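## Task

Read the lot number on the shelf edge under each foam block in the storeroom. Any foam block whose number occurs more than once in the room must end up on the desk, resting wholly on it with nothing overhanging its edge. Every foam block with a unique number must stay on the shelf it started on. The robot must not tip over or be left leaning, or the task fails.

## Robot and tools

Robot: TidyBot++, a wheeled base (0.54 m long, 0.50 m wide, 0.38 m high) on four powered casters carrying one seven-joint arm with a two-finger gripper. The shoulder sits 0.12 m ahead of the base centre, 0.68 m up. Cameras: base_camera (fixed on the base) and wrist_camera (looks along the hand). The arm begins folded, hand down, reaching about 0.08 m past the base front, elbow up to 1.15 m high. Loose objects may occasionally get nudged by something external.

Frames (metres): base frame has its origin on the floor beneath the base centre, x ahead, y to the left, z up. hand_pose is reported in it: the midpoint between the finger pads, its z axis pointing out along the fingers, fingers closing along its y axis. The odometry frame is the base frame as it was when the scene began; base_odometry counts wheel rotation only, so slip looks like travel. Heading is in rad, left positive, -3.142 to 3.142. base_tilt is in degrees, forward and right positive.

Tool move: one action per call. Keys:
- base: an object with any of translate_m (forward +, -2 to 2 m), strafe_m (left +, -2 to 2 m), rotate_rad (counter-clockwise seen from above +, -6.3 to 6.3). All are offsets relative to where the base stands (measured along its axes at the start of the command), not positions.
- joints: absolute angle targets by name: joint_1_rad (any angle; positive is clockwise from above, the reverse of heading), joint_2_rad (-2.249 to 2.249, shoulder, 0 = upper arm vertical, + leans forward), joint_3_rad (any), joint_4_rad (-2.579 to 2.579, elbow, 0 straight; with joint_3 at 3.14, negative folds the forearm forward), joint_5_rad (any), joint_6_rad (-2.099 to 2.099, wrist), joint_7_rad (any; hand down, + is counter-clockwise from above, 1.57 puts the fingers opening left/right), gripper_pos (0 open to 1 closed; pad gap about 85 x (1 - gripper_pos) mm). Tolerances: ±0.039 for joints 1-4, ±0.095 for 5-7, ±0.03 gripper. Unbounded joints go the short way; turn large amounts in steps below half a turn.
- target: an absolute hand pose, one list of seven numbers [x, y, z, qw, qx, qy, qz], metres in the base frame. With target, joints may contain only gripper_pos.
- speeds: caps for this action only: translate_m and strafe_m 0.05-0.5 m/s (give just one of them if both drive together), rotate_rad 0.1-1.57 rad/s.
- cameras: list of base_camera, wrist_camera or all; [] gives none. blocking: true (default) returns after all motion settles; false returns in about 0.5 s while motion continues.
move with no action just reports state and images. Unknown keys make the call invalid; out-of-range values get it refused, and a refusal or an unrequested stop cancels your remaining move/wait/finished_scene calls in that reply.

wait(seconds 0-10, cameras): lets time run, returns state; returns early once motions settle. stop(cameras): brakes all running motions; braked parts say stopped and keep pressing on whatever they touch. zoom_image(camera, region [x0, y0, x1, y1] pixels, top-left origin, at most 504 x 504): a closer look at the latest image; use it to read lot labels. read_manual(section "licences"): licence texts only. finished_scene(scene 1 or 2): ends the current scene irreversibly; the goal must hold with the robot idle.

Result lines: move is done or the worst status; base_status, joint_status, hand_status per motion (moving, done, off_target, stopped, contact_stop, time_out, not_followed, torque_fault, limit_stop_at_motor_heat). "joint command not followed" or "pose unreachable" means a self-collision check held the arm back (a gripper order still runs). hand_target is where the hand would sit with joints on target; hand_pose is where it reads. joint_positions, motor_effort (% of max, peak in brackets), Motor temperatures, on_its_own (unordered actions), ARM HIT, MOTOR HOT, OVER-TEMPERATURE FAULT. Base done only means wheels turned enough; a blocked base may report done well short.

Arm hints: the hand path curves and may overshoot; after done it is usually within 3 cm. Correct by adding (wanted - read) position to your previous target. To hold still after a target, resend hand_target, not hand_pose. Loads make the arm sag; never command a joint to its current reading while holding something. Targets low, forward and near the base often fail or can hit the base. Unreachable poses wander up to 10 s and end time_out. Hand pointing down reaches at most about 0.94 m high, only close in. Gripper at 1 reading off_target means something is held; done means empty. Closed fingertips reach 20 mm beyond hand point.

Avoid: dropping objects or releasing them while moving, slamming, hard pushes into furniture, squeezing hard on something still supported, swinging loads fast. Do not drive or turn while the arm is snagged higher than about 0.6 m, and do not stretch far out or swing sideways when extended, or the robot can tip; retract or back off to right it. Torque faults (joints 1-4 at 104.5 N m, 5-7 at 51.3 N m) freeze the arm 10 s. Long holding or stretching heats motors; at 75 °C the arm sags for 30-60 s. Think briefly, since the simulation keeps running while you reason.

Each tool is called after "Request:" as a command line: name --argument value for each argument, lists and objects as JSON in quotes; but a table of rows of numbers goes row by row, as --pt "numbers of a row", without its own name.

## Session

Request:
move

Scene clock: 0.00 s.
Motor temperatures (°C): [38 35 31 37 40 37 42]
base_odometry: x=+0.000 y=+0.000 heading=+0.000
base_tilt: forward=-0.4 right=+0.6
base_status: not commanded
joint_positions: joint_1_rad=-0.038 joint_2_rad=-0.374 joint_3_rad=+3.113 joint_4_rad=-2.523 joint_5_rad=-0.004 joint_6_rad=-0.911 joint_7_rad=+1.592 gripper_pos=+0.000
joint_status: not commanded
motor_effort: joint_1_rad=-1 joint_2_rad=-1 joint_3_rad=+1 joint_4_rad=+15 joint_5_rad=+1 joint_6_rad=+1 joint_7_rad=+0
hand_pose: x=+0.2532 y=+0.0103 z=+0.5912 quat_wxyz=(+0.003, +0.998, +0.042, +0.041) (m; base frame)
hand_target: x=+0.2524 y=+0.0102 z=+0.5907 quat_wxyz=(+0.003, +0.998, +0.042, +0.040) (m; base frame)
hand_status: not commanded
pictures: base_camera, wrist_camera
Images, in order (width x height): base_camera 644x364, wrist_camera 644x476.

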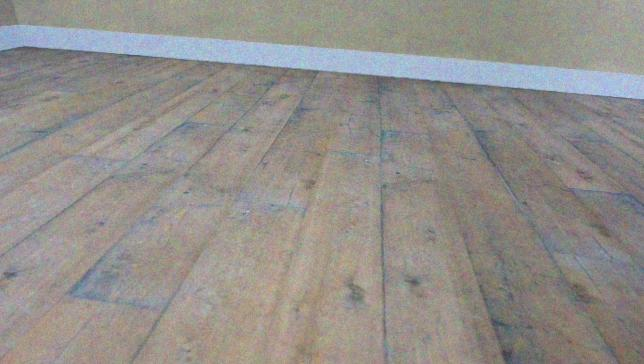

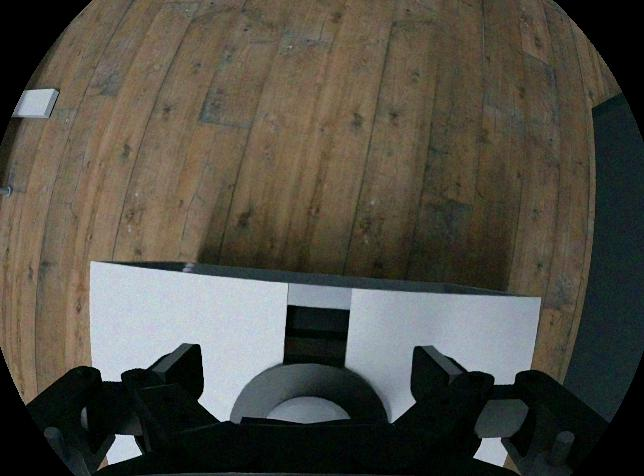

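Request:
move --joints '{"joint_6_rad":0.45}'

Request:
move --joints '{"joint_1_rad":1.53}' --cameras '["wrist_camera"]'

Request:
move --joints '{"joint_1_rad":3.1}' --cameras '["wrist_camera"]'

Request:
move --joints '{"joint_1_rad":4.67}' --cameras '["wrist_camera"]'

Scene clock: 2.20 s.
Motor temperatures (°C): [38 35 31 37 40 37 42]
move: done
base_odometry: x=+0.000 y=+0.000 heading=+0.000
base_tilt: forward=-0.3 right=+0.6
base_status: not commanded
joint_positions: joint_1_rad=-0.038 joint_2_rad=-0.374 joint_3_rad=+3.113 joint_4_rad=-2.522 joint_5_rad=-0.004 joint_6_rad=+0.395 joint_7_rad=+1.592 gripper_pos=+0.000
joint_status: all done
motor_effort: joint_1_rad=+0(1) joint_2_rad=-6(6) joint_3_rad=+1(1) joint_4_rad=+19(21) joint_5_rad=+1(1) joint_6_rad=+8(9) joint_7_rad=-1(1)
hand_pose: x=+0.5335 y=+0.0296 z=+0.8452 quat_wxyz=(-0.011, +0.768, +0.034, +0.640) (m; base frame)
hand_target: x=+0.5356 y=+0.0298 z=+0.8606 quat_wxyz=(-0.011, +0.751, +0.034, +0.660) (m; base frame)
hand_status: not commanded
pictures: base_camera, wrist_camera
Images, in order (width x height): base_camera 644x364, wrist_camera 644x476.

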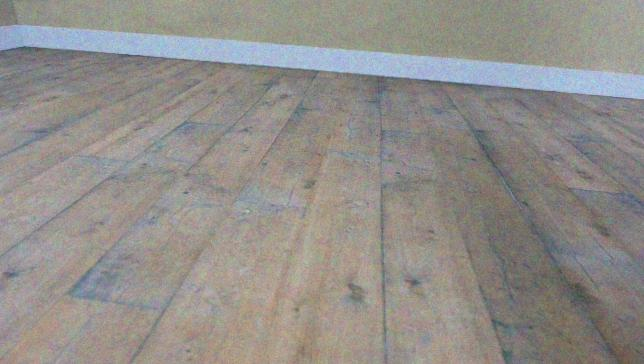

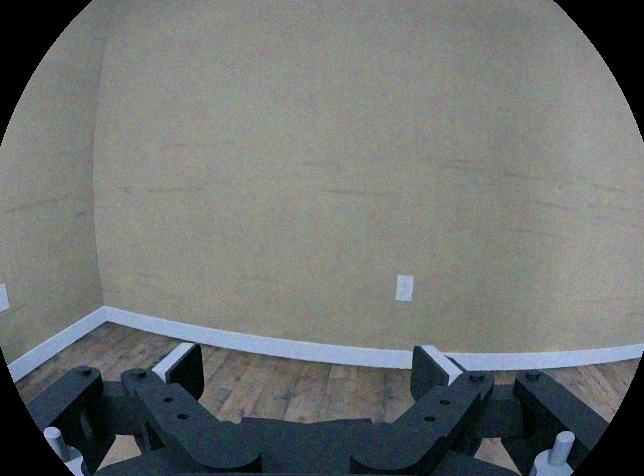

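Scene clock: 5.00 s.
Motor temperatures (°C): [38 35 31 37 40 37 42]
move: done
base_odometry: x=+0.000 y=+0.000 heading=+0.000
base_tilt: forward=-0.4 right=+0.6
base_status: not commanded
joint_positions: joint_1_rad=+1.511 joint_2_rad=-0.374 joint_3_rad=+3.113 joint_4_rad=-2.522 joint_5_rad=-0.004 joint_6_rad=+0.395 joint_7_rad=+1.592 gripper_pos=+0.000
joint_status: all done
motor_effort: joint_1_rad=-1(2) joint_2_rad=-6(7) joint_3_rad=+1(1) joint_4_rad=+20(21) joint_5_rad=+1(1) joint_6_rad=+9(9) joint_7_rad=+0(1)
hand_pose: x=+0.1573 y=-0.4138 z=+0.8453 quat_wxyz=(+0.440, +0.573, -0.513, +0.465) (m; base frame)
hand_target: x=+0.1499 y=-0.4165 z=+0.8606 quat_wxyz=(+0.458, +0.555, -0.506, +0.475) (m; base frame)
hand_status: not commanded
pictures: wrist_camera
Images, in order (width x height): wrist_camera 644x476.

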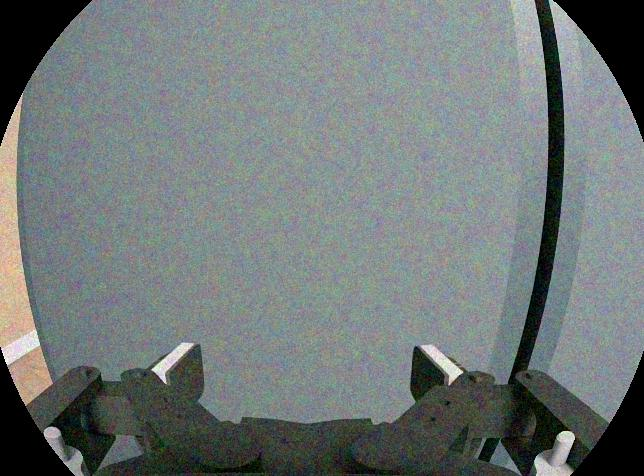

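Scene clock: 7.80 s.
Motor temperatures (°C): [38 35 31 37 40 38 42]
move: done
base_odometry: x=+0.000 y=+0.000 heading=+0.000
base_tilt: forward=-0.4 right=+0.6
base_status: not commanded
joint_positions: joint_1_rad=+3.081 joint_2_rad=-0.374 joint_3_rad=+3.113 joint_4_rad=-2.522 joint_5_rad=-0.004 joint_6_rad=+0.395 joint_7_rad=+1.592 gripper_pos=+0.000
joint_status: all done
motor_effort: joint_1_rad=+0(2) joint_2_rad=-6(6) joint_3_rad=+1(1) joint_4_rad=+20(20) joint_5_rad=+1(1) joint_6_rad=+9(9) joint_7_rad=+0(1)
hand_pose: x=-0.2948 y=-0.0387 z=+0.8453 quat_wxyz=(+0.640, +0.043, -0.767, +0.018) (m; base frame)
hand_target: x=-0.2975 y=-0.0312 z=+0.8606 quat_wxyz=(+0.659, +0.035, -0.751, +0.012) (m; base frame)
hand_status: not commanded
pictures: wrist_camera
Images, in order (width x height): wrist_camera 644x476.

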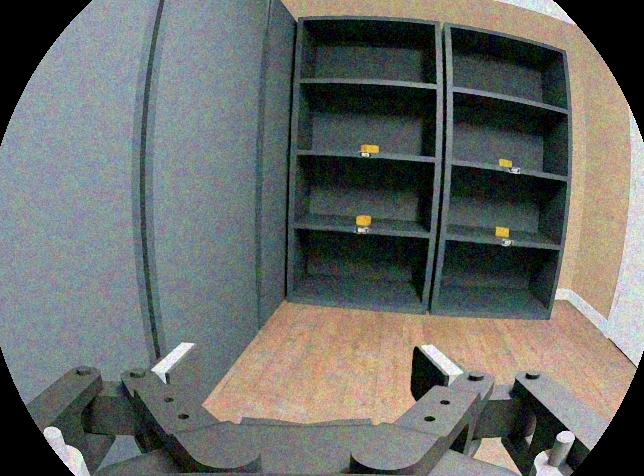

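Scene clock: 10.60 s.
Motor temperatures (°C): [38 35 31 37 40 38 42]
move: done
base_odometry: x=+0.000 y=+0.000 heading=+0.000
base_tilt: forward=-0.3 right=+0.6
base_status: not commanded
joint_positions: joint_1_rad=+4.651 joint_2_rad=-0.374 joint_3_rad=+3.113 joint_4_rad=-2.522 joint_5_rad=-0.004 joint_6_rad=+0.395 joint_7_rad=+1.592 gripper_pos=+0.000
joint_status: all done
motor_effort: joint_1_rad=+0(2) joint_2_rad=-7(7) joint_3_rad=+1(1) joint_4_rad=+20(20) joint_5_rad=+1(1) joint_6_rad=+9(9) joint_7_rad=+0(1)
hand_pose: x=+0.0800 y=+0.4137 z=+0.8453 quat_wxyz=(+0.465, -0.512, -0.573, -0.440) (m; base frame)
hand_target: x=+0.0875 y=+0.4165 z=+0.8606 quat_wxyz=(+0.475, -0.506, -0.556, -0.457) (m; base frame)
hand_status: not commanded
pictures: wrist_camera
Images, in order (width x height): wrist_camera 644x476.

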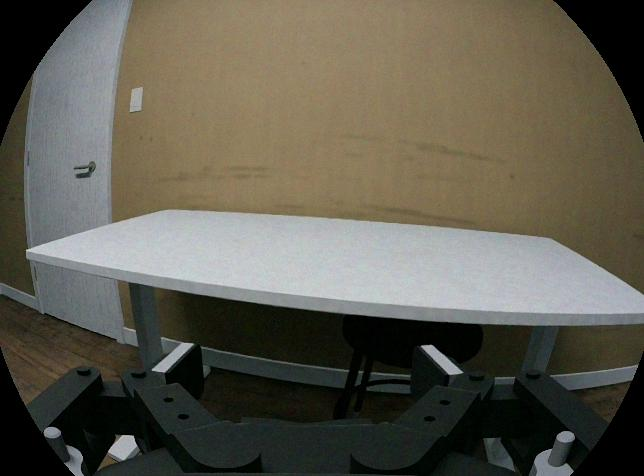

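Request:
move --joints '{"joint_1_rad":3.1}' --base '{"translate_m":-0.7}' --cameras '["wrist_camera"]'

Request:
zoom_image --camera "wrist_camera" --region '[280, 100, 580, 300]'

Scene clock: 13.73 s.
Motor temperatures (°C): [38 35 31 37 40 38 42]
move: done
base_odometry: x=-0.700 y=+0.000 heading=+0.001
base_tilt: forward=-0.4 right=+0.6
base_status: done
joint_positions: joint_1_rad=+3.119 joint_2_rad=-0.374 joint_3_rad=+3.113 joint_4_rad=-2.522 joint_5_rad=-0.004 joint_6_rad=+0.396 joint_7_rad=+1.592 gripper_pos=+0.000
joint_status: all done
motor_effort: joint_1_rad=+0(2) joint_2_rad=-5(8) joint_3_rad=+1(2) joint_4_rad=+20(21) joint_5_rad=+1(1) joint_6_rad=+9(9) joint_7_rad=+0(1)
hand_pose: x=-0.2960 y=-0.0232 z=+0.8457 quat_wxyz=(+0.640, +0.028, -0.768, +0.006) (m; base frame)
hand_target: x=-0.2975 y=-0.0312 z=+0.8606 quat_wxyz=(+0.659, +0.035, -0.751, +0.012) (m; base frame)
hand_status: not commanded
pictures: wrist_camera
Images, in order (width x height): wrist_camera 644x476.

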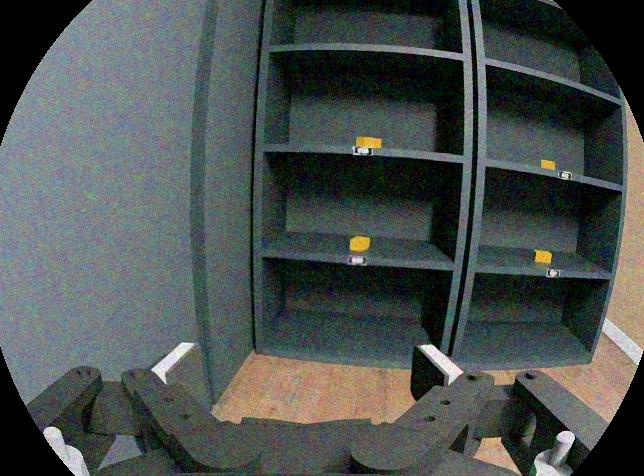

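Scaled by 1.680.

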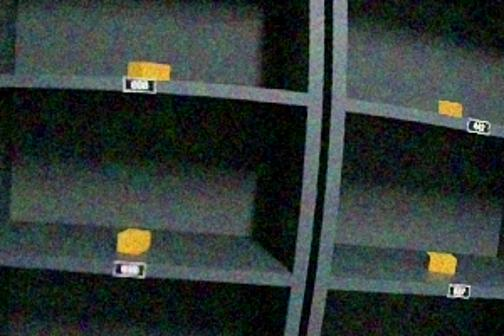

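Request:
move --joints '{"joint_1_rad":4.67}' --base '{"rotate_rad":1.57}' --cameras '[]'

Request:
move --joints '{"joint_1_rad":6.26}' --base '{"rotate_rad":1.57}' --cameras '[]'

Request:
move --base '{"translate_m":0.35}'

Request:
zoom_image --camera "wrist_camera" --region '[260, 100, 460, 300]'

Request:
zoom_image --camera "wrist_camera" --region '[444, 100, 644, 300]'

Scene clock: 16.87 s.
Motor temperatures (°C): [38 35 31 37 40 38 42]
move: done
base_odometry: x=-0.700 y=+0.000 heading=+1.570
base_tilt: forward=-0.3 right=+0.6
base_status: done
joint_positions: joint_1_rad=+4.651 joint_2_rad=-0.374 joint_3_rad=+3.113 joint_4_rad=-2.522 joint_5_rad=-0.004 joint_6_rad=+0.397 joint_7_rad=+1.592 gripper_pos=+0.000
joint_status: all done
motor_effort: joint_1_rad=+0(2) joint_2_rad=-6(7) joint_3_rad=+1(1) joint_4_rad=+20(21) joint_5_rad=+1(1) joint_6_rad=+9(9) joint_7_rad=+0(1)
hand_pose: x=+0.0800 y=+0.4138 z=+0.8458 quat_wxyz=(+0.465, -0.512, -0.573, -0.440) (m; base frame)
hand_target: x=+0.0875 y=+0.4165 z=+0.8606 quat_wxyz=(+0.475, -0.506, -0.556, -0.457) (m; base frame)
hand_status: not commanded
pictures: none
No camera images: "cameras" was empty.

Scene clock: 19.67 s.
Motor temperatures (°C): [38 35 31 37 40 38 42]
move: done
base_odometry: x=-0.700 y=+0.000 heading=+3.139
base_tilt: forward=-0.3 right=+0.6
base_status: done
joint_positions: joint_1_rad=+6.241 joint_2_rad=-0.374 joint_3_rad=+3.113 joint_4_rad=-2.522 joint_5_rad=-0.004 joint_6_rad=+0.397 joint_7_rad=+1.592 gripper_pos=+0.000
joint_status: all done
motor_effort: joint_1_rad=-1(2) joint_2_rad=-6(7) joint_3_rad=+1(2) joint_4_rad=+20(20) joint_5_rad=+0(1) joint_6_rad=+9(9) joint_7_rad=+0(1)
hand_pose: x=+0.5335 y=+0.0311 z=+0.8458 quat_wxyz=(+0.012, -0.767, -0.036, -0.640) (m; base frame)
hand_target: x=+0.5360 y=+0.0235 z=+0.8606 quat_wxyz=(+0.006, -0.751, -0.028, -0.660) (m; base frame)
hand_status: not commanded
pictures: none
No camera images: "cameras" was empty.

Scene clock: 21.70 s.
Motor temperatures (°C): [38 35 31 37 40 38 42]
move: done
base_odometry: x=-1.050 y=+0.001 heading=+3.140
base_tilt: forward=-0.3 right=+0.6
base_status: done
joint_positions: joint_1_rad=+6.242 joint_2_rad=-0.373 joint_3_rad=+3.113 joint_4_rad=-2.522 joint_5_rad=-0.004 joint_6_rad=+0.398 joint_7_rad=+1.592 gripper_pos=+0.000
joint_status: not commanded
motor_effort: joint_1_rad=+0(1) joint_2_rad=-6(9) joint_3_rad=+1(1) joint_4_rad=+19(21) joint_5_rad=+1(1) joint_6_rad=+9(9) joint_7_rad=+0(1)
hand_pose: x=+0.5338 y=+0.0309 z=+0.8458 quat_wxyz=(+0.012, -0.767, -0.035, -0.640) (m; base frame)
hand_target: x=+0.5360 y=+0.0235 z=+0.8606 quat_wxyz=(+0.006, -0.751, -0.028, -0.660) (m; base frame)
hand_status: not commanded
pictures: base_camera, wrist_camera
Images, in order (width x height): base_camera 644x364, wrist_camera 644x476.

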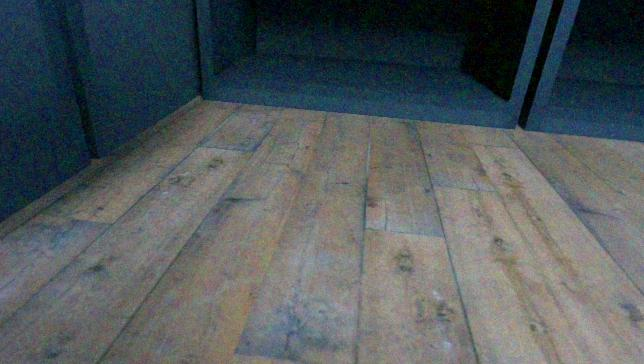

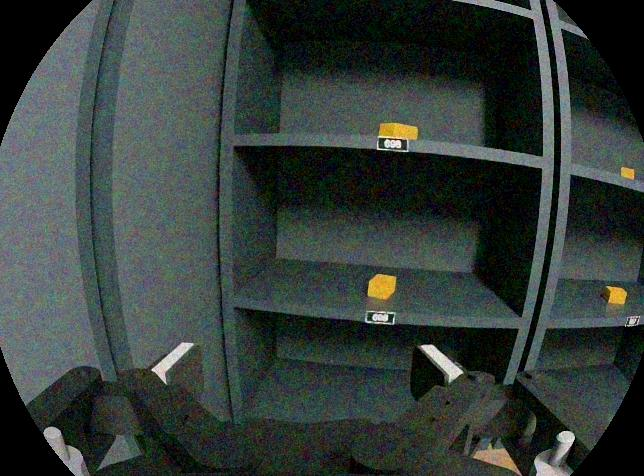

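Scaled by 2.520.

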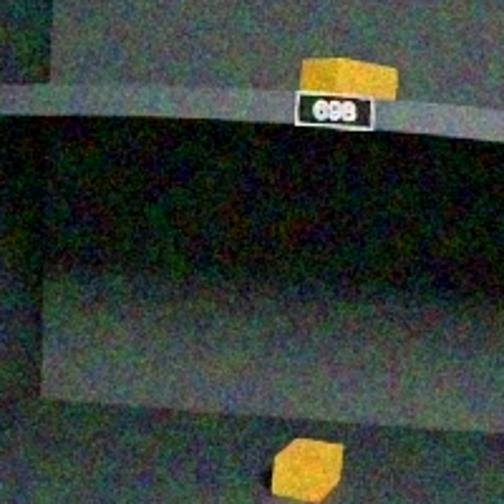

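Scaled by 2.520.

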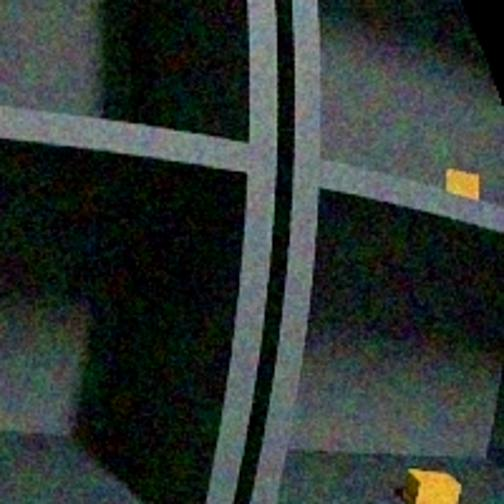

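Request:
zoom_image --camera "wrist_camera" --region '[350, 290, 410, 340]'

Request:
zoom_image --camera "wrist_camera" --region '[365, 120, 425, 170]'

Request:
move --base '{"strafe_m":-0.75}'

Request:
zoom_image --camera "wrist_camera" --region '[260, 100, 460, 350]'

Scaled by 8.400.

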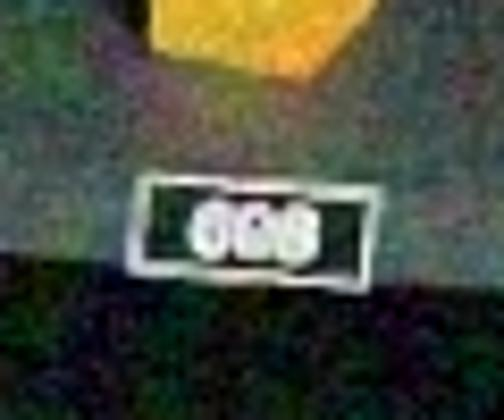

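Scaled by 8.400.

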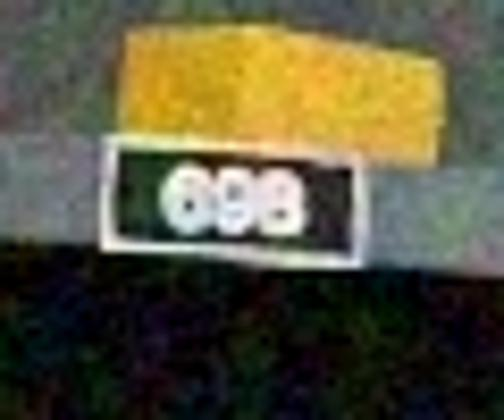

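Scene clock: 24.83 s.
Motor temperatures (°C): [38 35 31 37 40 38 42]
move: done
base_odometry: x=-1.049 y=+0.751 heading=+3.141
base_tilt: forward=-0.3 right=+0.6
base_status: done
joint_positions: joint_1_rad=+6.243 joint_2_rad=-0.373 joint_3_rad=+3.113 joint_4_rad=-2.522 joint_5_rad=-0.004 joint_6_rad=+0.398 joint_7_rad=+1.592 gripper_pos=+0.000
joint_status: not commanded
motor_effort: joint_1_rad=+0(1) joint_2_rad=-5(7) joint_3_rad=+1(3) joint_4_rad=+20(21) joint_5_rad=+1(1) joint_6_rad=+9(10) joint_7_rad=+0(1)
hand_pose: x=+0.5338 y=+0.0304 z=+0.8459 quat_wxyz=(+0.011, -0.767, -0.035, -0.641) (m; base frame)
hand_target: x=+0.5360 y=+0.0235 z=+0.8606 quat_wxyz=(+0.006, -0.751, -0.028, -0.660) (m; base frame)
hand_status: not commanded
pictures: base_camera, wrist_camera
Images, in order (width x height): base_camera 644x364, wrist_camera 644x476.

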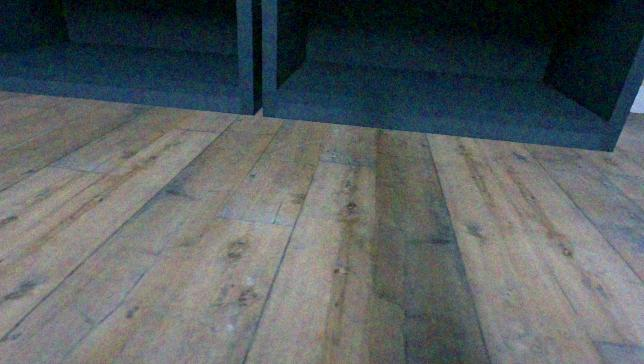

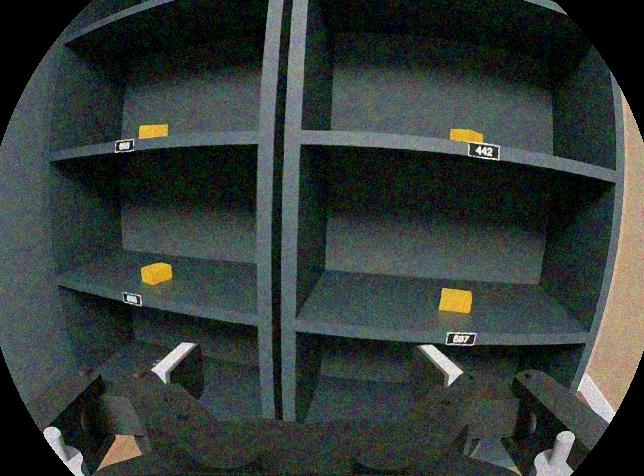

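Scaled by 2.016.

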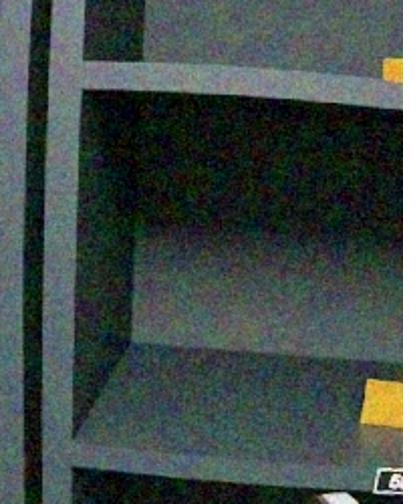

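Request:
zoom_image --camera "wrist_camera" --region '[435, 320, 485, 360]'

Request:
zoom_image --camera "wrist_camera" --region '[460, 125, 510, 165]'

Request:
move --base '{"strafe_m":0.55,"translate_m":0.2}'

Request:
zoom_image --camera "wrist_camera" --region '[200, 280, 300, 380]'

Request:
zoom_image --camera "wrist_camera" --region '[200, 70, 300, 170]'

Scaled by 10.080.

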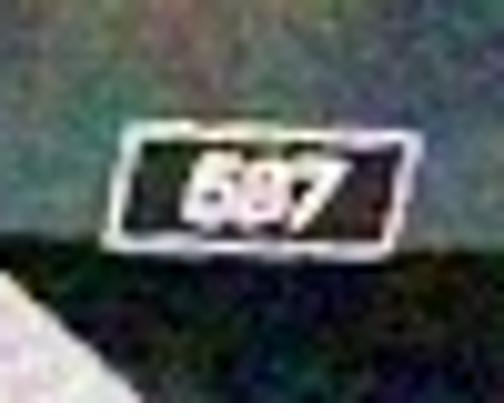

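Scaled by 10.080.

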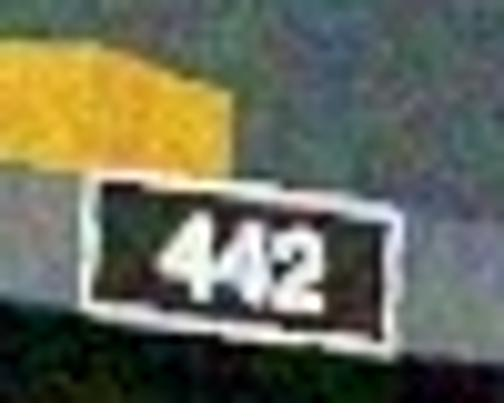

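Scene clock: 27.67 s.
Motor temperatures (°C): [38 35 31 37 40 38 42]
move: done
base_odometry: x=-1.250 y=+0.201 heading=+3.141
base_tilt: forward=-0.3 right=+0.6
base_status: done
joint_positions: joint_1_rad=+6.243 joint_2_rad=-0.374 joint_3_rad=+3.113 joint_4_rad=-2.522 joint_5_rad=-0.004 joint_6_rad=+0.401 joint_7_rad=+1.592 gripper_pos=+0.000
joint_status: not commanded
motor_effort: joint_1_rad=+0(1) joint_2_rad=-6(7) joint_3_rad=+1(2) joint_4_rad=+19(21) joint_5_rad=+1(1) joint_6_rad=+9(10) joint_7_rad=+0(1)
hand_pose: x=+0.5338 y=+0.0303 z=+0.8471 quat_wxyz=(+0.011, -0.766, -0.035, -0.642) (m; base frame)
hand_target: x=+0.5360 y=+0.0235 z=+0.8606 quat_wxyz=(+0.006, -0.751, -0.028, -0.660) (m; base frame)
hand_status: not commanded
pictures: base_camera, wrist_camera
Images, in order (width x height): base_camera 644x364, wrist_camera 644x476.

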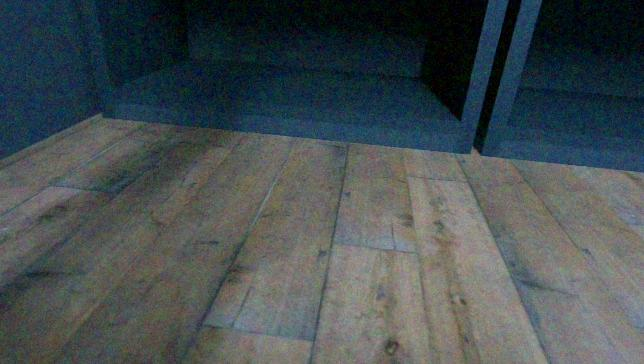

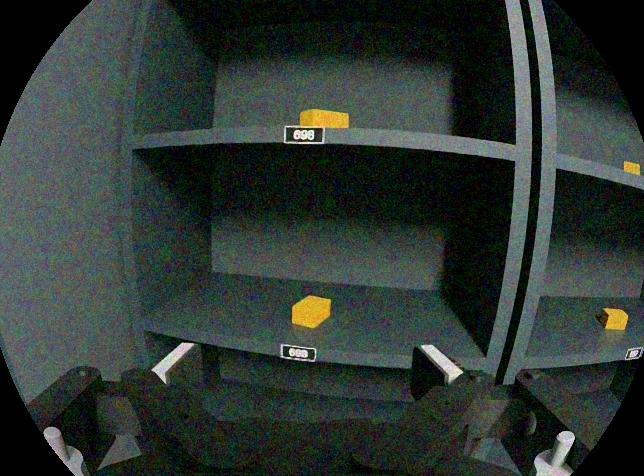

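Scaled by 5.040.

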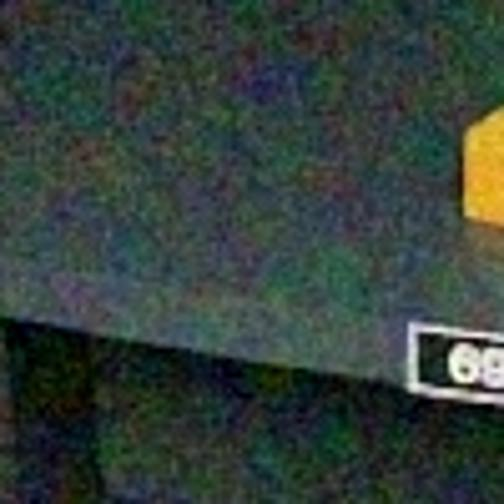

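Scaled by 5.040.

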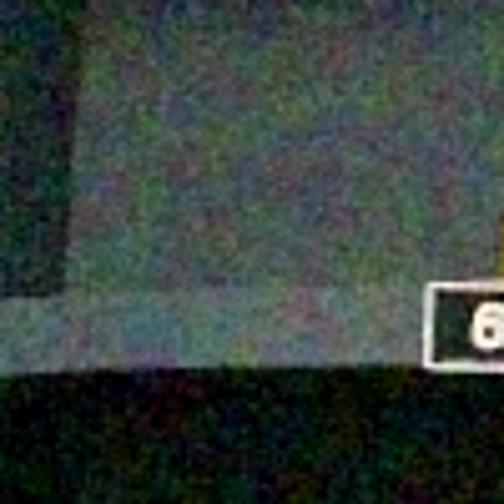

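Request:
zoom_image --camera "wrist_camera" --region '[275, 335, 325, 370]'

Request:
zoom_image --camera "wrist_camera" --region '[280, 115, 330, 150]'

Request:
move --base '{"strafe_m":-0.65}'

Request:
zoom_image --camera "wrist_camera" --region '[350, 320, 450, 400]'

Scaled by 10.080.

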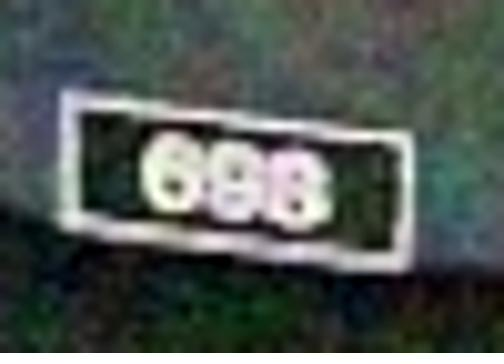

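Scaled by 10.080.

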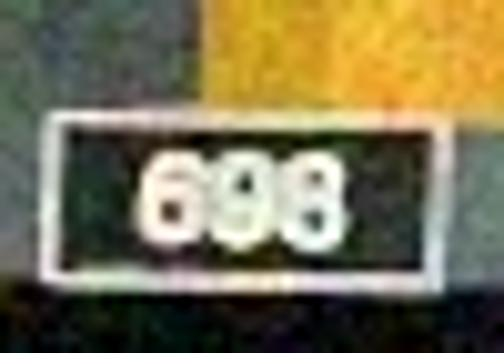

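Scene clock: 30.67 s.
Motor temperatures (°C): [38 35 31 37 40 38 42]
move: done
base_odometry: x=-1.250 y=+0.851 heading=+3.141
base_tilt: forward=-0.3 right=+0.6
base_status: done
joint_positions: joint_1_rad=+6.244 joint_2_rad=-0.374 joint_3_rad=+3.113 joint_4_rad=-2.522 joint_5_rad=-0.004 joint_6_rad=+0.403 joint_7_rad=+1.592 gripper_pos=+0.000
joint_status: not commanded
motor_effort: joint_1_rad=+0(1) joint_2_rad=-6(8) joint_3_rad=+1(2) joint_4_rad=+19(21) joint_5_rad=+1(1) joint_6_rad=+9(10) joint_7_rad=+0(1)
hand_pose: x=+0.5338 y=+0.0301 z=+0.8477 quat_wxyz=(+0.011, -0.765, -0.035, -0.643) (m; base frame)
hand_target: x=+0.5360 y=+0.0235 z=+0.8606 quat_wxyz=(+0.006, -0.751, -0.028, -0.660) (m; base frame)
hand_status: not commanded
pictures: base_camera, wrist_camera
Images, in order (width x height): base_camera 644x364, wrist_camera 644x476.

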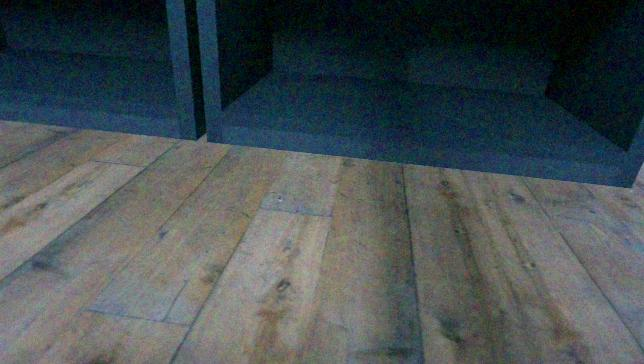

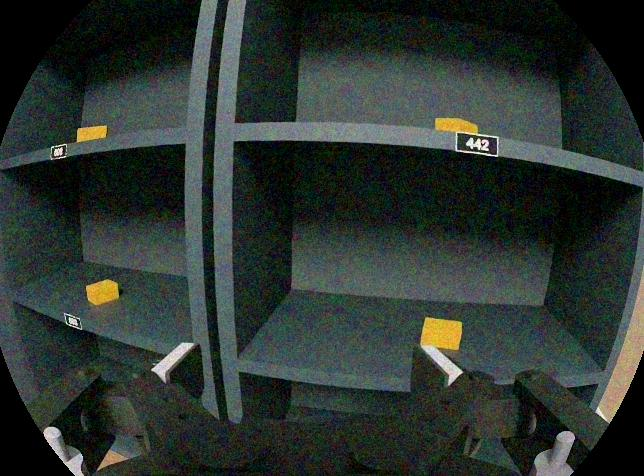

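Scaled by 5.040.

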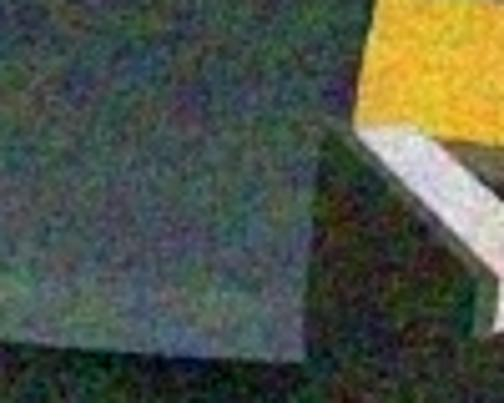

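Request:
move --base '{"strafe_m":0.65}' --cameras '[]'

Request:
move --target '[0.6, 0.02, 1.15, 0, 0.866, 0, 0.5]'

Request:
zoom_image --camera "wrist_camera" --region '[220, 140, 420, 340]'

Scene clock: 34.57 s.
Motor temperatures (°C): [38 35 31 37 40 38 42]
move: done
base_odometry: x=-1.250 y=+0.201 heading=-3.140
base_tilt: forward=-0.3 right=+0.6
base_status: done
joint_positions: joint_1_rad=+6.245 joint_2_rad=-0.374 joint_3_rad=+3.113 joint_4_rad=-2.522 joint_5_rad=-0.004 joint_6_rad=+0.403 joint_7_rad=+1.592 gripper_pos=+0.000
joint_status: not commanded
motor_effort: joint_1_rad=+0(1) joint_2_rad=-6(7) joint_3_rad=+1(2) joint_4_rad=+19(21) joint_5_rad=+1(1) joint_6_rad=+9(9) joint_7_rad=+0(1)
hand_pose: x=+0.5339 y=+0.0294 z=+0.8477 quat_wxyz=(+0.011, -0.765, -0.034, -0.643) (m; base frame)
hand_target: x=+0.5360 y=+0.0235 z=+0.8606 quat_wxyz=(+0.006, -0.751, -0.028, -0.660) (m; base frame)
hand_status: not commanded
pictures: none
No camera images: "cameras" was empty.

Scene clock: 37.73 s.
Motor temperatures (°C): [38 35 31 37 40 38 42]
move: done
base_odometry: x=-1.250 y=+0.201 heading=-3.140
base_tilt: forward=-0.3 right=+0.6
base_status: not commanded
joint_positions: joint_1_rad=+6.245 joint_2_rad=-0.087 joint_3_rad=+3.113 joint_4_rad=-0.944 joint_5_rad=+0.005 joint_6_rad=-1.181 joint_7_rad=+1.547 gripper_pos=+0.000
joint_status: not commanded
motor_effort: joint_1_rad=-1(1) joint_2_rad=-14(15) joint_3_rad=+0(1) joint_4_rad=+18(24) joint_5_rad=+1(1) joint_6_rad=+8(10) joint_7_rad=+0(1)
hand_pose: x=+0.5963 y=+0.0331 z=+1.1668 quat_wxyz=(+0.020, -0.851, -0.018, -0.524) (m; base frame)
hand_target: x=+0.6000 y=+0.0200 z=+1.1500 quat_wxyz=(+0.000, -0.866, +0.000, -0.500) (m; base frame)
hand_status: done (0.022 m and 4.5 deg from the pose sent, 0.310 m and 20.5 deg at the start)
pictures: base_camera, wrist_camera
Images, in order (width x height): base_camera 644x364, wrist_camera 644x476.

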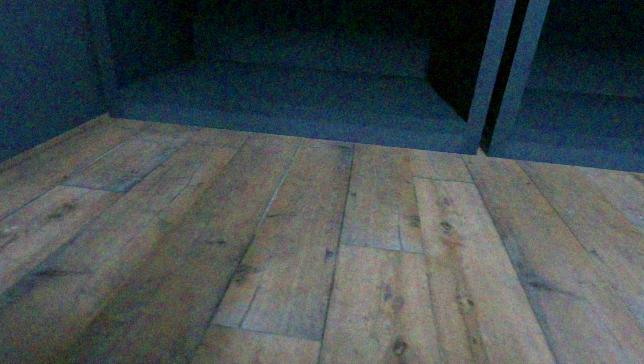

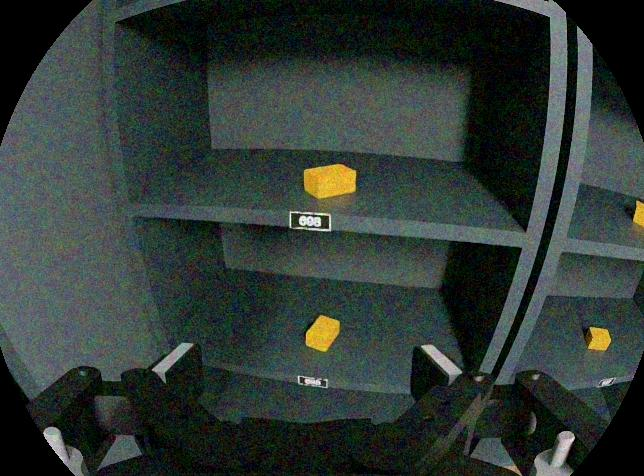

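Scaled by 2.520.

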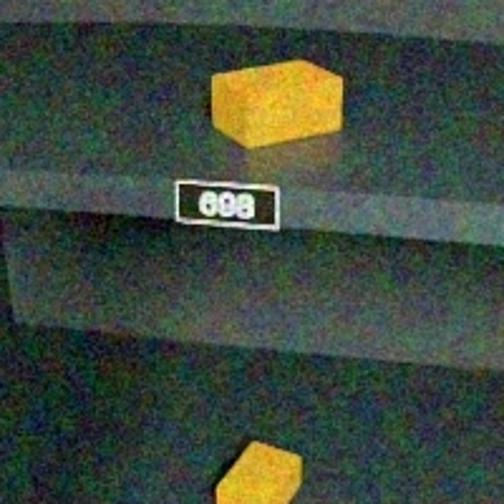

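Request:
zoom_image --camera "wrist_camera" --region '[290, 208, 330, 236]'

Request:
zoom_image --camera "wrist_camera" --region '[280, 150, 380, 220]'

Scaled by 12.600.

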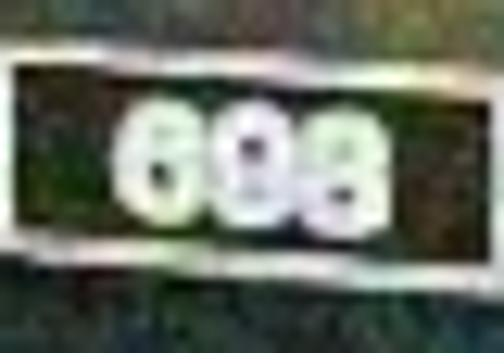

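Scaled by 5.040.

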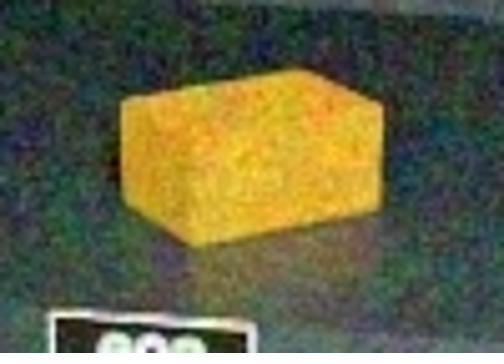

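Request:
move --target '[0.466, 0.0, 1.16, 0.162, 0.837, -0.347, 0.391]' --cameras '[]'

Request:
move --base '{"translate_m":0.52,"strafe_m":0.1}'

Scene clock: 41.70 s.
Motor temperatures (°C): [38 35 31 37 40 38 42]
move: done
base_odometry: x=-1.250 y=+0.201 heading=-3.140
base_tilt: forward=-0.3 right=+0.6
base_status: not commanded
joint_positions: joint_1_rad=+5.429 joint_2_rad=+0.149 joint_3_rad=+3.361 joint_4_rad=-0.421 joint_5_rad=+0.945 joint_6_rad=-2.042 joint_7_rad=+0.939 gripper_pos=+0.000
joint_status: not commanded
motor_effort: joint_1_rad=-1(1) joint_2_rad=-15(17) joint_3_rad=+1(1) joint_4_rad=+10(18) joint_5_rad=+4(5) joint_6_rad=+6(8) joint_7_rad=+0(1)
hand_pose: x=+0.4789 y=+0.0076 z=+1.1635 quat_wxyz=(-0.140, -0.854, +0.300, -0.401) (m; base frame)
hand_target: x=+0.4679 y=+0.0002 z=+1.1614 quat_wxyz=(-0.161, -0.836, +0.346, -0.394) (m; base frame)
hand_status: done (0.015 m and 6.3 deg from the pose sent, 0.135 m and 49.6 deg at the start; a joint's target at an end of its range on 55 of 55 steps)
pictures: none
No camera images: "cameras" was empty.

Scene clock: 44.13 s.
Motor temperatures (°C): [38 35 31 37 40 38 42]
move: done
base_odometry: x=-1.770 y=+0.100 heading=-3.140
base_tilt: forward=-0.3 right=+0.6
base_status: done
joint_positions: joint_1_rad=+5.428 joint_2_rad=+0.168 joint_3_rad=+3.363 joint_4_rad=-0.418 joint_5_rad=+0.948 joint_6_rad=-2.047 joint_7_rad=+0.938 gripper_pos=+0.000
joint_status: not commanded
motor_effort: joint_1_rad=-1(1) joint_2_rad=-15(19) joint_3_rad=+1(1) joint_4_rad=+10(12) joint_5_rad=+4(5) joint_6_rad=+6(6) joint_7_rad=+0(1)
hand_pose: x=+0.4832 y=+0.0134 z=+1.1591 quat_wxyz=(-0.149, -0.855, +0.299, -0.397) (m; base frame)
hand_target: x=+0.4679 y=+0.0002 z=+1.1614 quat_wxyz=(-0.161, -0.836, +0.346, -0.394) (m; base frame)
hand_status: not commanded
pictures: base_camera, wrist_camera
Images, in order (width x height): base_camera 644x364, wrist_camera 644x476.

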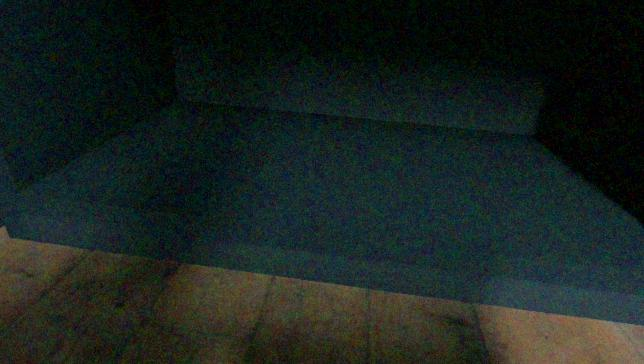

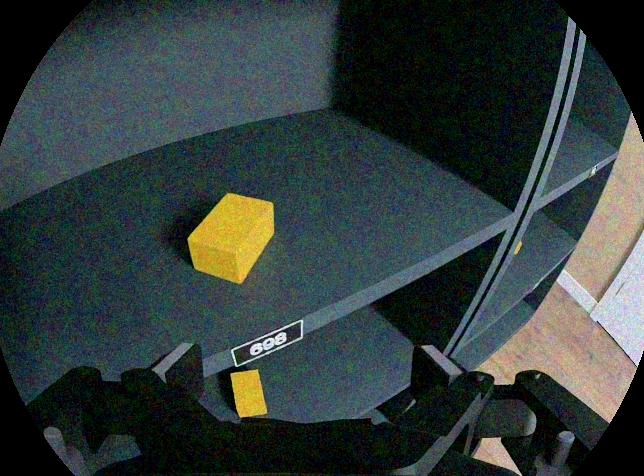

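Request:
move --target '[0.43, 0.055, 1.15, 0.2385, 0.761, -0.4395, 0.413]' --cameras '[]'

Request:
move --base '{"translate_m":0.15}' --speeds '{"translate_m":0.2}'

Scene clock: 46.57 s.
Motor temperatures (°C): [38 35 31 37 40 38 42]
move: off_target
base_odometry: x=-1.770 y=+0.100 heading=-3.140
base_tilt: forward=-0.3 right=+0.6
base_status: not commanded
joint_positions: joint_1_rad=+5.099 joint_2_rad=+0.294 joint_3_rad=+3.659 joint_4_rad=-0.418 joint_5_rad=+1.092 joint_6_rad=-2.047 joint_7_rad=+0.748 gripper_pos=+0.000
joint_status: not commanded
motor_effort: joint_1_rad=+0(1) joint_2_rad=-18(21) joint_3_rad=+2(3) joint_4_rad=+10(12) joint_5_rad=+6(6) joint_6_rad=+5(6) joint_7_rad=+0(1)
hand_pose: x=+0.4770 y=+0.0675 z=+1.1716 quat_wxyz=(-0.198, -0.781, +0.370, -0.462) (m; base frame)
hand_target: x=+0.4607 y=+0.0596 z=+1.1718 quat_wxyz=(-0.220, -0.755, +0.410, -0.463) (m; base frame)
hand_status: off_target (0.053 m and 11.1 deg from the pose sent, 0.068 m and 22.0 deg at the start; a joint's target at an end of its range on 35 of 35 steps)
pictures: none
No camera images: "cameras" was empty.

Scene clock: 48.10 s.
Motor temperatures (°C): [38 35 31 37 40 38 42]
move: done
base_odometry: x=-1.920 y=+0.099 heading=-3.139
base_tilt: forward=-0.3 right=+0.6
base_status: done
joint_positions: joint_1_rad=+5.096 joint_2_rad=+0.295 joint_3_rad=+3.660 joint_4_rad=-0.418 joint_5_rad=+1.095 joint_6_rad=-2.048 joint_7_rad=+0.746 gripper_pos=+0.000
joint_status: not commanded
motor_effort: joint_1_rad=-1(2) joint_2_rad=-19(21) joint_3_rad=+2(3) joint_4_rad=+10(12) joint_5_rad=+6(6) joint_6_rad=+5(7) joint_7_rad=+0(1)
hand_pose: x=+0.4762 y=+0.0677 z=+1.1718 quat_wxyz=(-0.198, -0.780, +0.371, -0.463) (m; base frame)
hand_target: x=+0.4607 y=+0.0596 z=+1.1718 quat_wxyz=(-0.220, -0.755, +0.410, -0.463) (m; base frame)
hand_status: not commanded
pictures: base_camera, wrist_camera
Images, in order (width x height): base_camera 644x364, wrist_camera 644x476.

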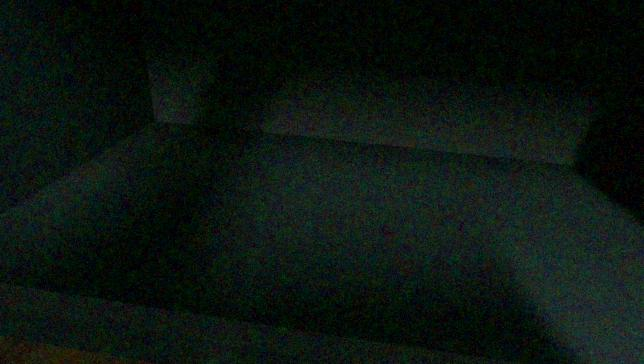

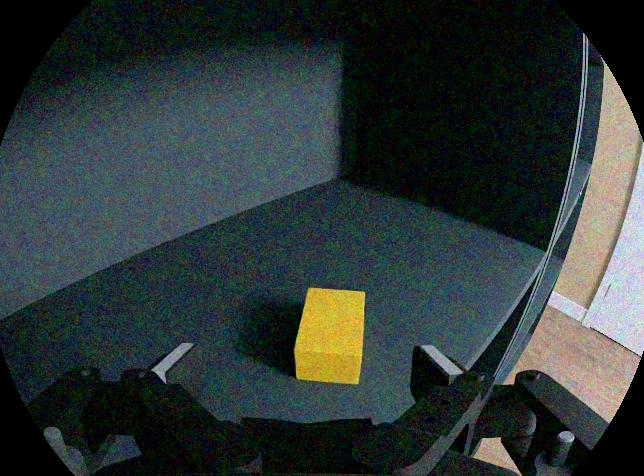

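Request:
move --target '[0.485, 0.012, 1.125, 0.22, 0.755, -0.41, 0.463]' --cameras '["wrist_camera"]'

Scene clock: 50.23 s.
Motor temperatures (°C): [38 35 31 37 40 38 42]
move: done
base_odometry: x=-1.920 y=+0.099 heading=-3.139
base_tilt: forward=-0.3 right=+0.6
base_status: not commanded
joint_positions: joint_1_rad=+5.487 joint_2_rad=+0.127 joint_3_rad=+3.067 joint_4_rad=-0.841 joint_5_rad=+1.196 joint_6_rad=-2.048 joint_7_rad=+0.444 gripper_pos=+0.000
joint_status: not commanded
motor_effort: joint_1_rad=-1(1) joint_2_rad=-17(21) joint_3_rad=+1(2) joint_4_rad=+13(13) joint_5_rad=+7(7) joint_6_rad=+3(6) joint_7_rad=+0(1)
hand_pose: x=+0.4796 y=+0.0242 z=+1.1105 quat_wxyz=(-0.217, -0.783, +0.393, -0.430) (m; base frame)
hand_target: x=+0.4850 y=+0.0120 z=+1.1250 quat_wxyz=(-0.220, -0.755, +0.410, -0.463) (m; base frame)
hand_status: done (0.020 m and 5.3 deg from the pose sent, 0.073 m and 5.9 deg at the start)
pictures: wrist_camera
Images, in order (width x height): wrist_camera 644x476.

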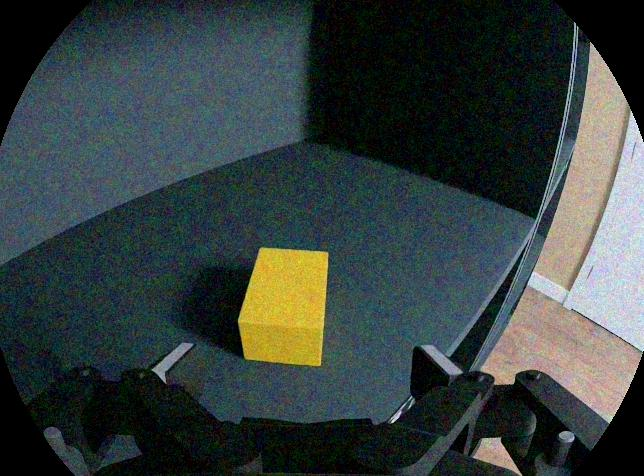

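Request:
move --target '[0.500, 0.005, 1.119, 0.22, 0.755, -0.41, 0.463]' --cameras '[]'

Request:
move --target '[0.530, -0.018, 1.107, 0.22, 0.755, -0.41, 0.463]' --cameras '["wrist_camera"]'

Scene clock: 51.40 s.
Motor temperatures (°C): [38 35 31 37 40 38 42]
move: done
base_odometry: x=-1.920 y=+0.099 heading=-3.139
base_tilt: forward=-0.3 right=+0.6
base_status: not commanded
joint_positions: joint_1_rad=+5.528 joint_2_rad=+0.126 joint_3_rad=+3.067 joint_4_rad=-0.863 joint_5_rad=+1.197 joint_6_rad=-2.010 joint_7_rad=+0.435 gripper_pos=+0.000
joint_status: not commanded
motor_effort: joint_1_rad=-1(1) joint_2_rad=-18(19) joint_3_rad=+1(1) joint_4_rad=+14(14) joint_5_rad=+7(7) joint_6_rad=+3(4) joint_7_rad=+0(1)
hand_pose: x=+0.4906 y=+0.0132 z=+1.1107 quat_wxyz=(-0.223, -0.775, +0.399, -0.438) (m; base frame)
hand_target: x=+0.5000 y=+0.0050 z=+1.1190 quat_wxyz=(-0.220, -0.755, +0.410, -0.463) (m; base frame)
hand_status: done (0.015 m and 3.9 deg from the pose sent, 0.029 m and 5.3 deg at the start)
pictures: none
No camera images: "cameras" was empty.

Scene clock: 52.30 s.
Motor temperatures (°C): [38 35 31 37 40 38 42]
move: done
base_odometry: x=-1.920 y=+0.099 heading=-3.139
base_tilt: forward=-0.3 right=+0.6
base_status: not commanded
joint_positions: joint_1_rad=+5.625 joint_2_rad=+0.125 joint_3_rad=+3.086 joint_4_rad=-0.908 joint_5_rad=+1.197 joint_6_rad=-1.907 joint_7_rad=+0.432 gripper_pos=+0.000
joint_status: not commanded
motor_effort: joint_1_rad=+0(1) joint_2_rad=-18(19) joint_3_rad=+1(1) joint_4_rad=+14(15) joint_5_rad=+7(8) joint_6_rad=+4(4) joint_7_rad=+0(0)
hand_pose: x=+0.5176 y=-0.0194 z=+1.1134 quat_wxyz=(-0.239, -0.755, +0.407, -0.455) (m; base frame)
hand_target: x=+0.5300 y=-0.0180 z=+1.1070 quat_wxyz=(-0.220, -0.755, +0.410, -0.463) (m; base frame)
hand_status: done (0.014 m and 2.4 deg from the pose sent, 0.050 m and 3.9 deg at the start)
pictures: wrist_camera
Images, in order (width x height): wrist_camera 644x476.

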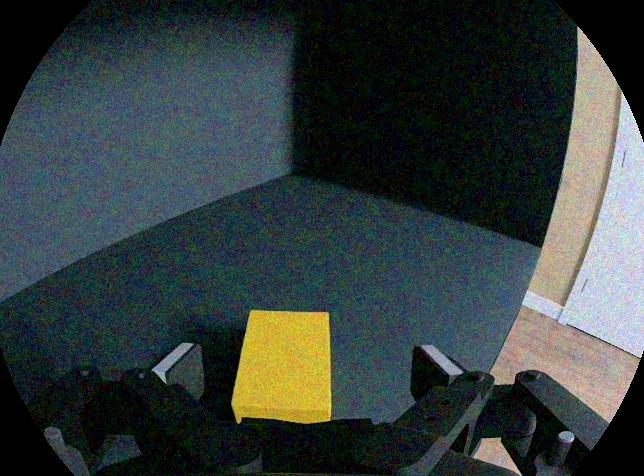

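Request:
move --target '[0.547, -0.008, 1.083, 0.22, 0.755, -0.41, 0.463]' --cameras '["wrist_camera"]'

Scene clock: 53.30 s.
Motor temperatures (°C): [38 35 31 37 40 38 42]
move: done
base_odometry: x=-1.920 y=+0.099 heading=-3.139
base_tilt: forward=-0.3 right=+0.6
base_status: not commanded
joint_positions: joint_1_rad=+5.625 joint_2_rad=+0.127 joint_3_rad=+3.090 joint_4_rad=-0.976 joint_5_rad=+1.196 joint_6_rad=-1.864 joint_7_rad=+0.358 gripper_pos=+0.000
joint_status: not commanded
motor_effort: joint_1_rad=+0(1) joint_2_rad=-19(21) joint_3_rad=+1(1) joint_4_rad=+14(15) joint_5_rad=+8(8) joint_6_rad=+3(4) joint_7_rad=+0(1)
hand_pose: x=+0.5298 y=-0.0150 z=+1.1012 quat_wxyz=(-0.239, -0.747, +0.409, -0.467) (m; base frame)
hand_target: x=+0.5470 y=-0.0080 z=+1.0830 quat_wxyz=(-0.220, -0.755, +0.410, -0.463) (m; base frame)
hand_status: done (0.026 m and 2.4 deg from the pose sent, 0.044 m and 2.4 deg at the start)
pictures: wrist_camera
Images, in order (width x height): wrist_camera 644x476.

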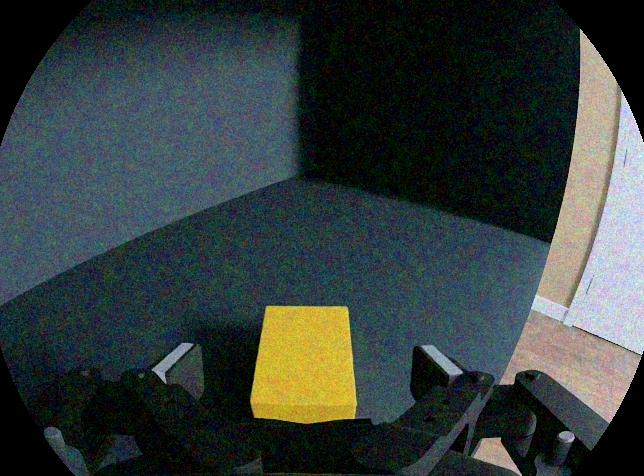

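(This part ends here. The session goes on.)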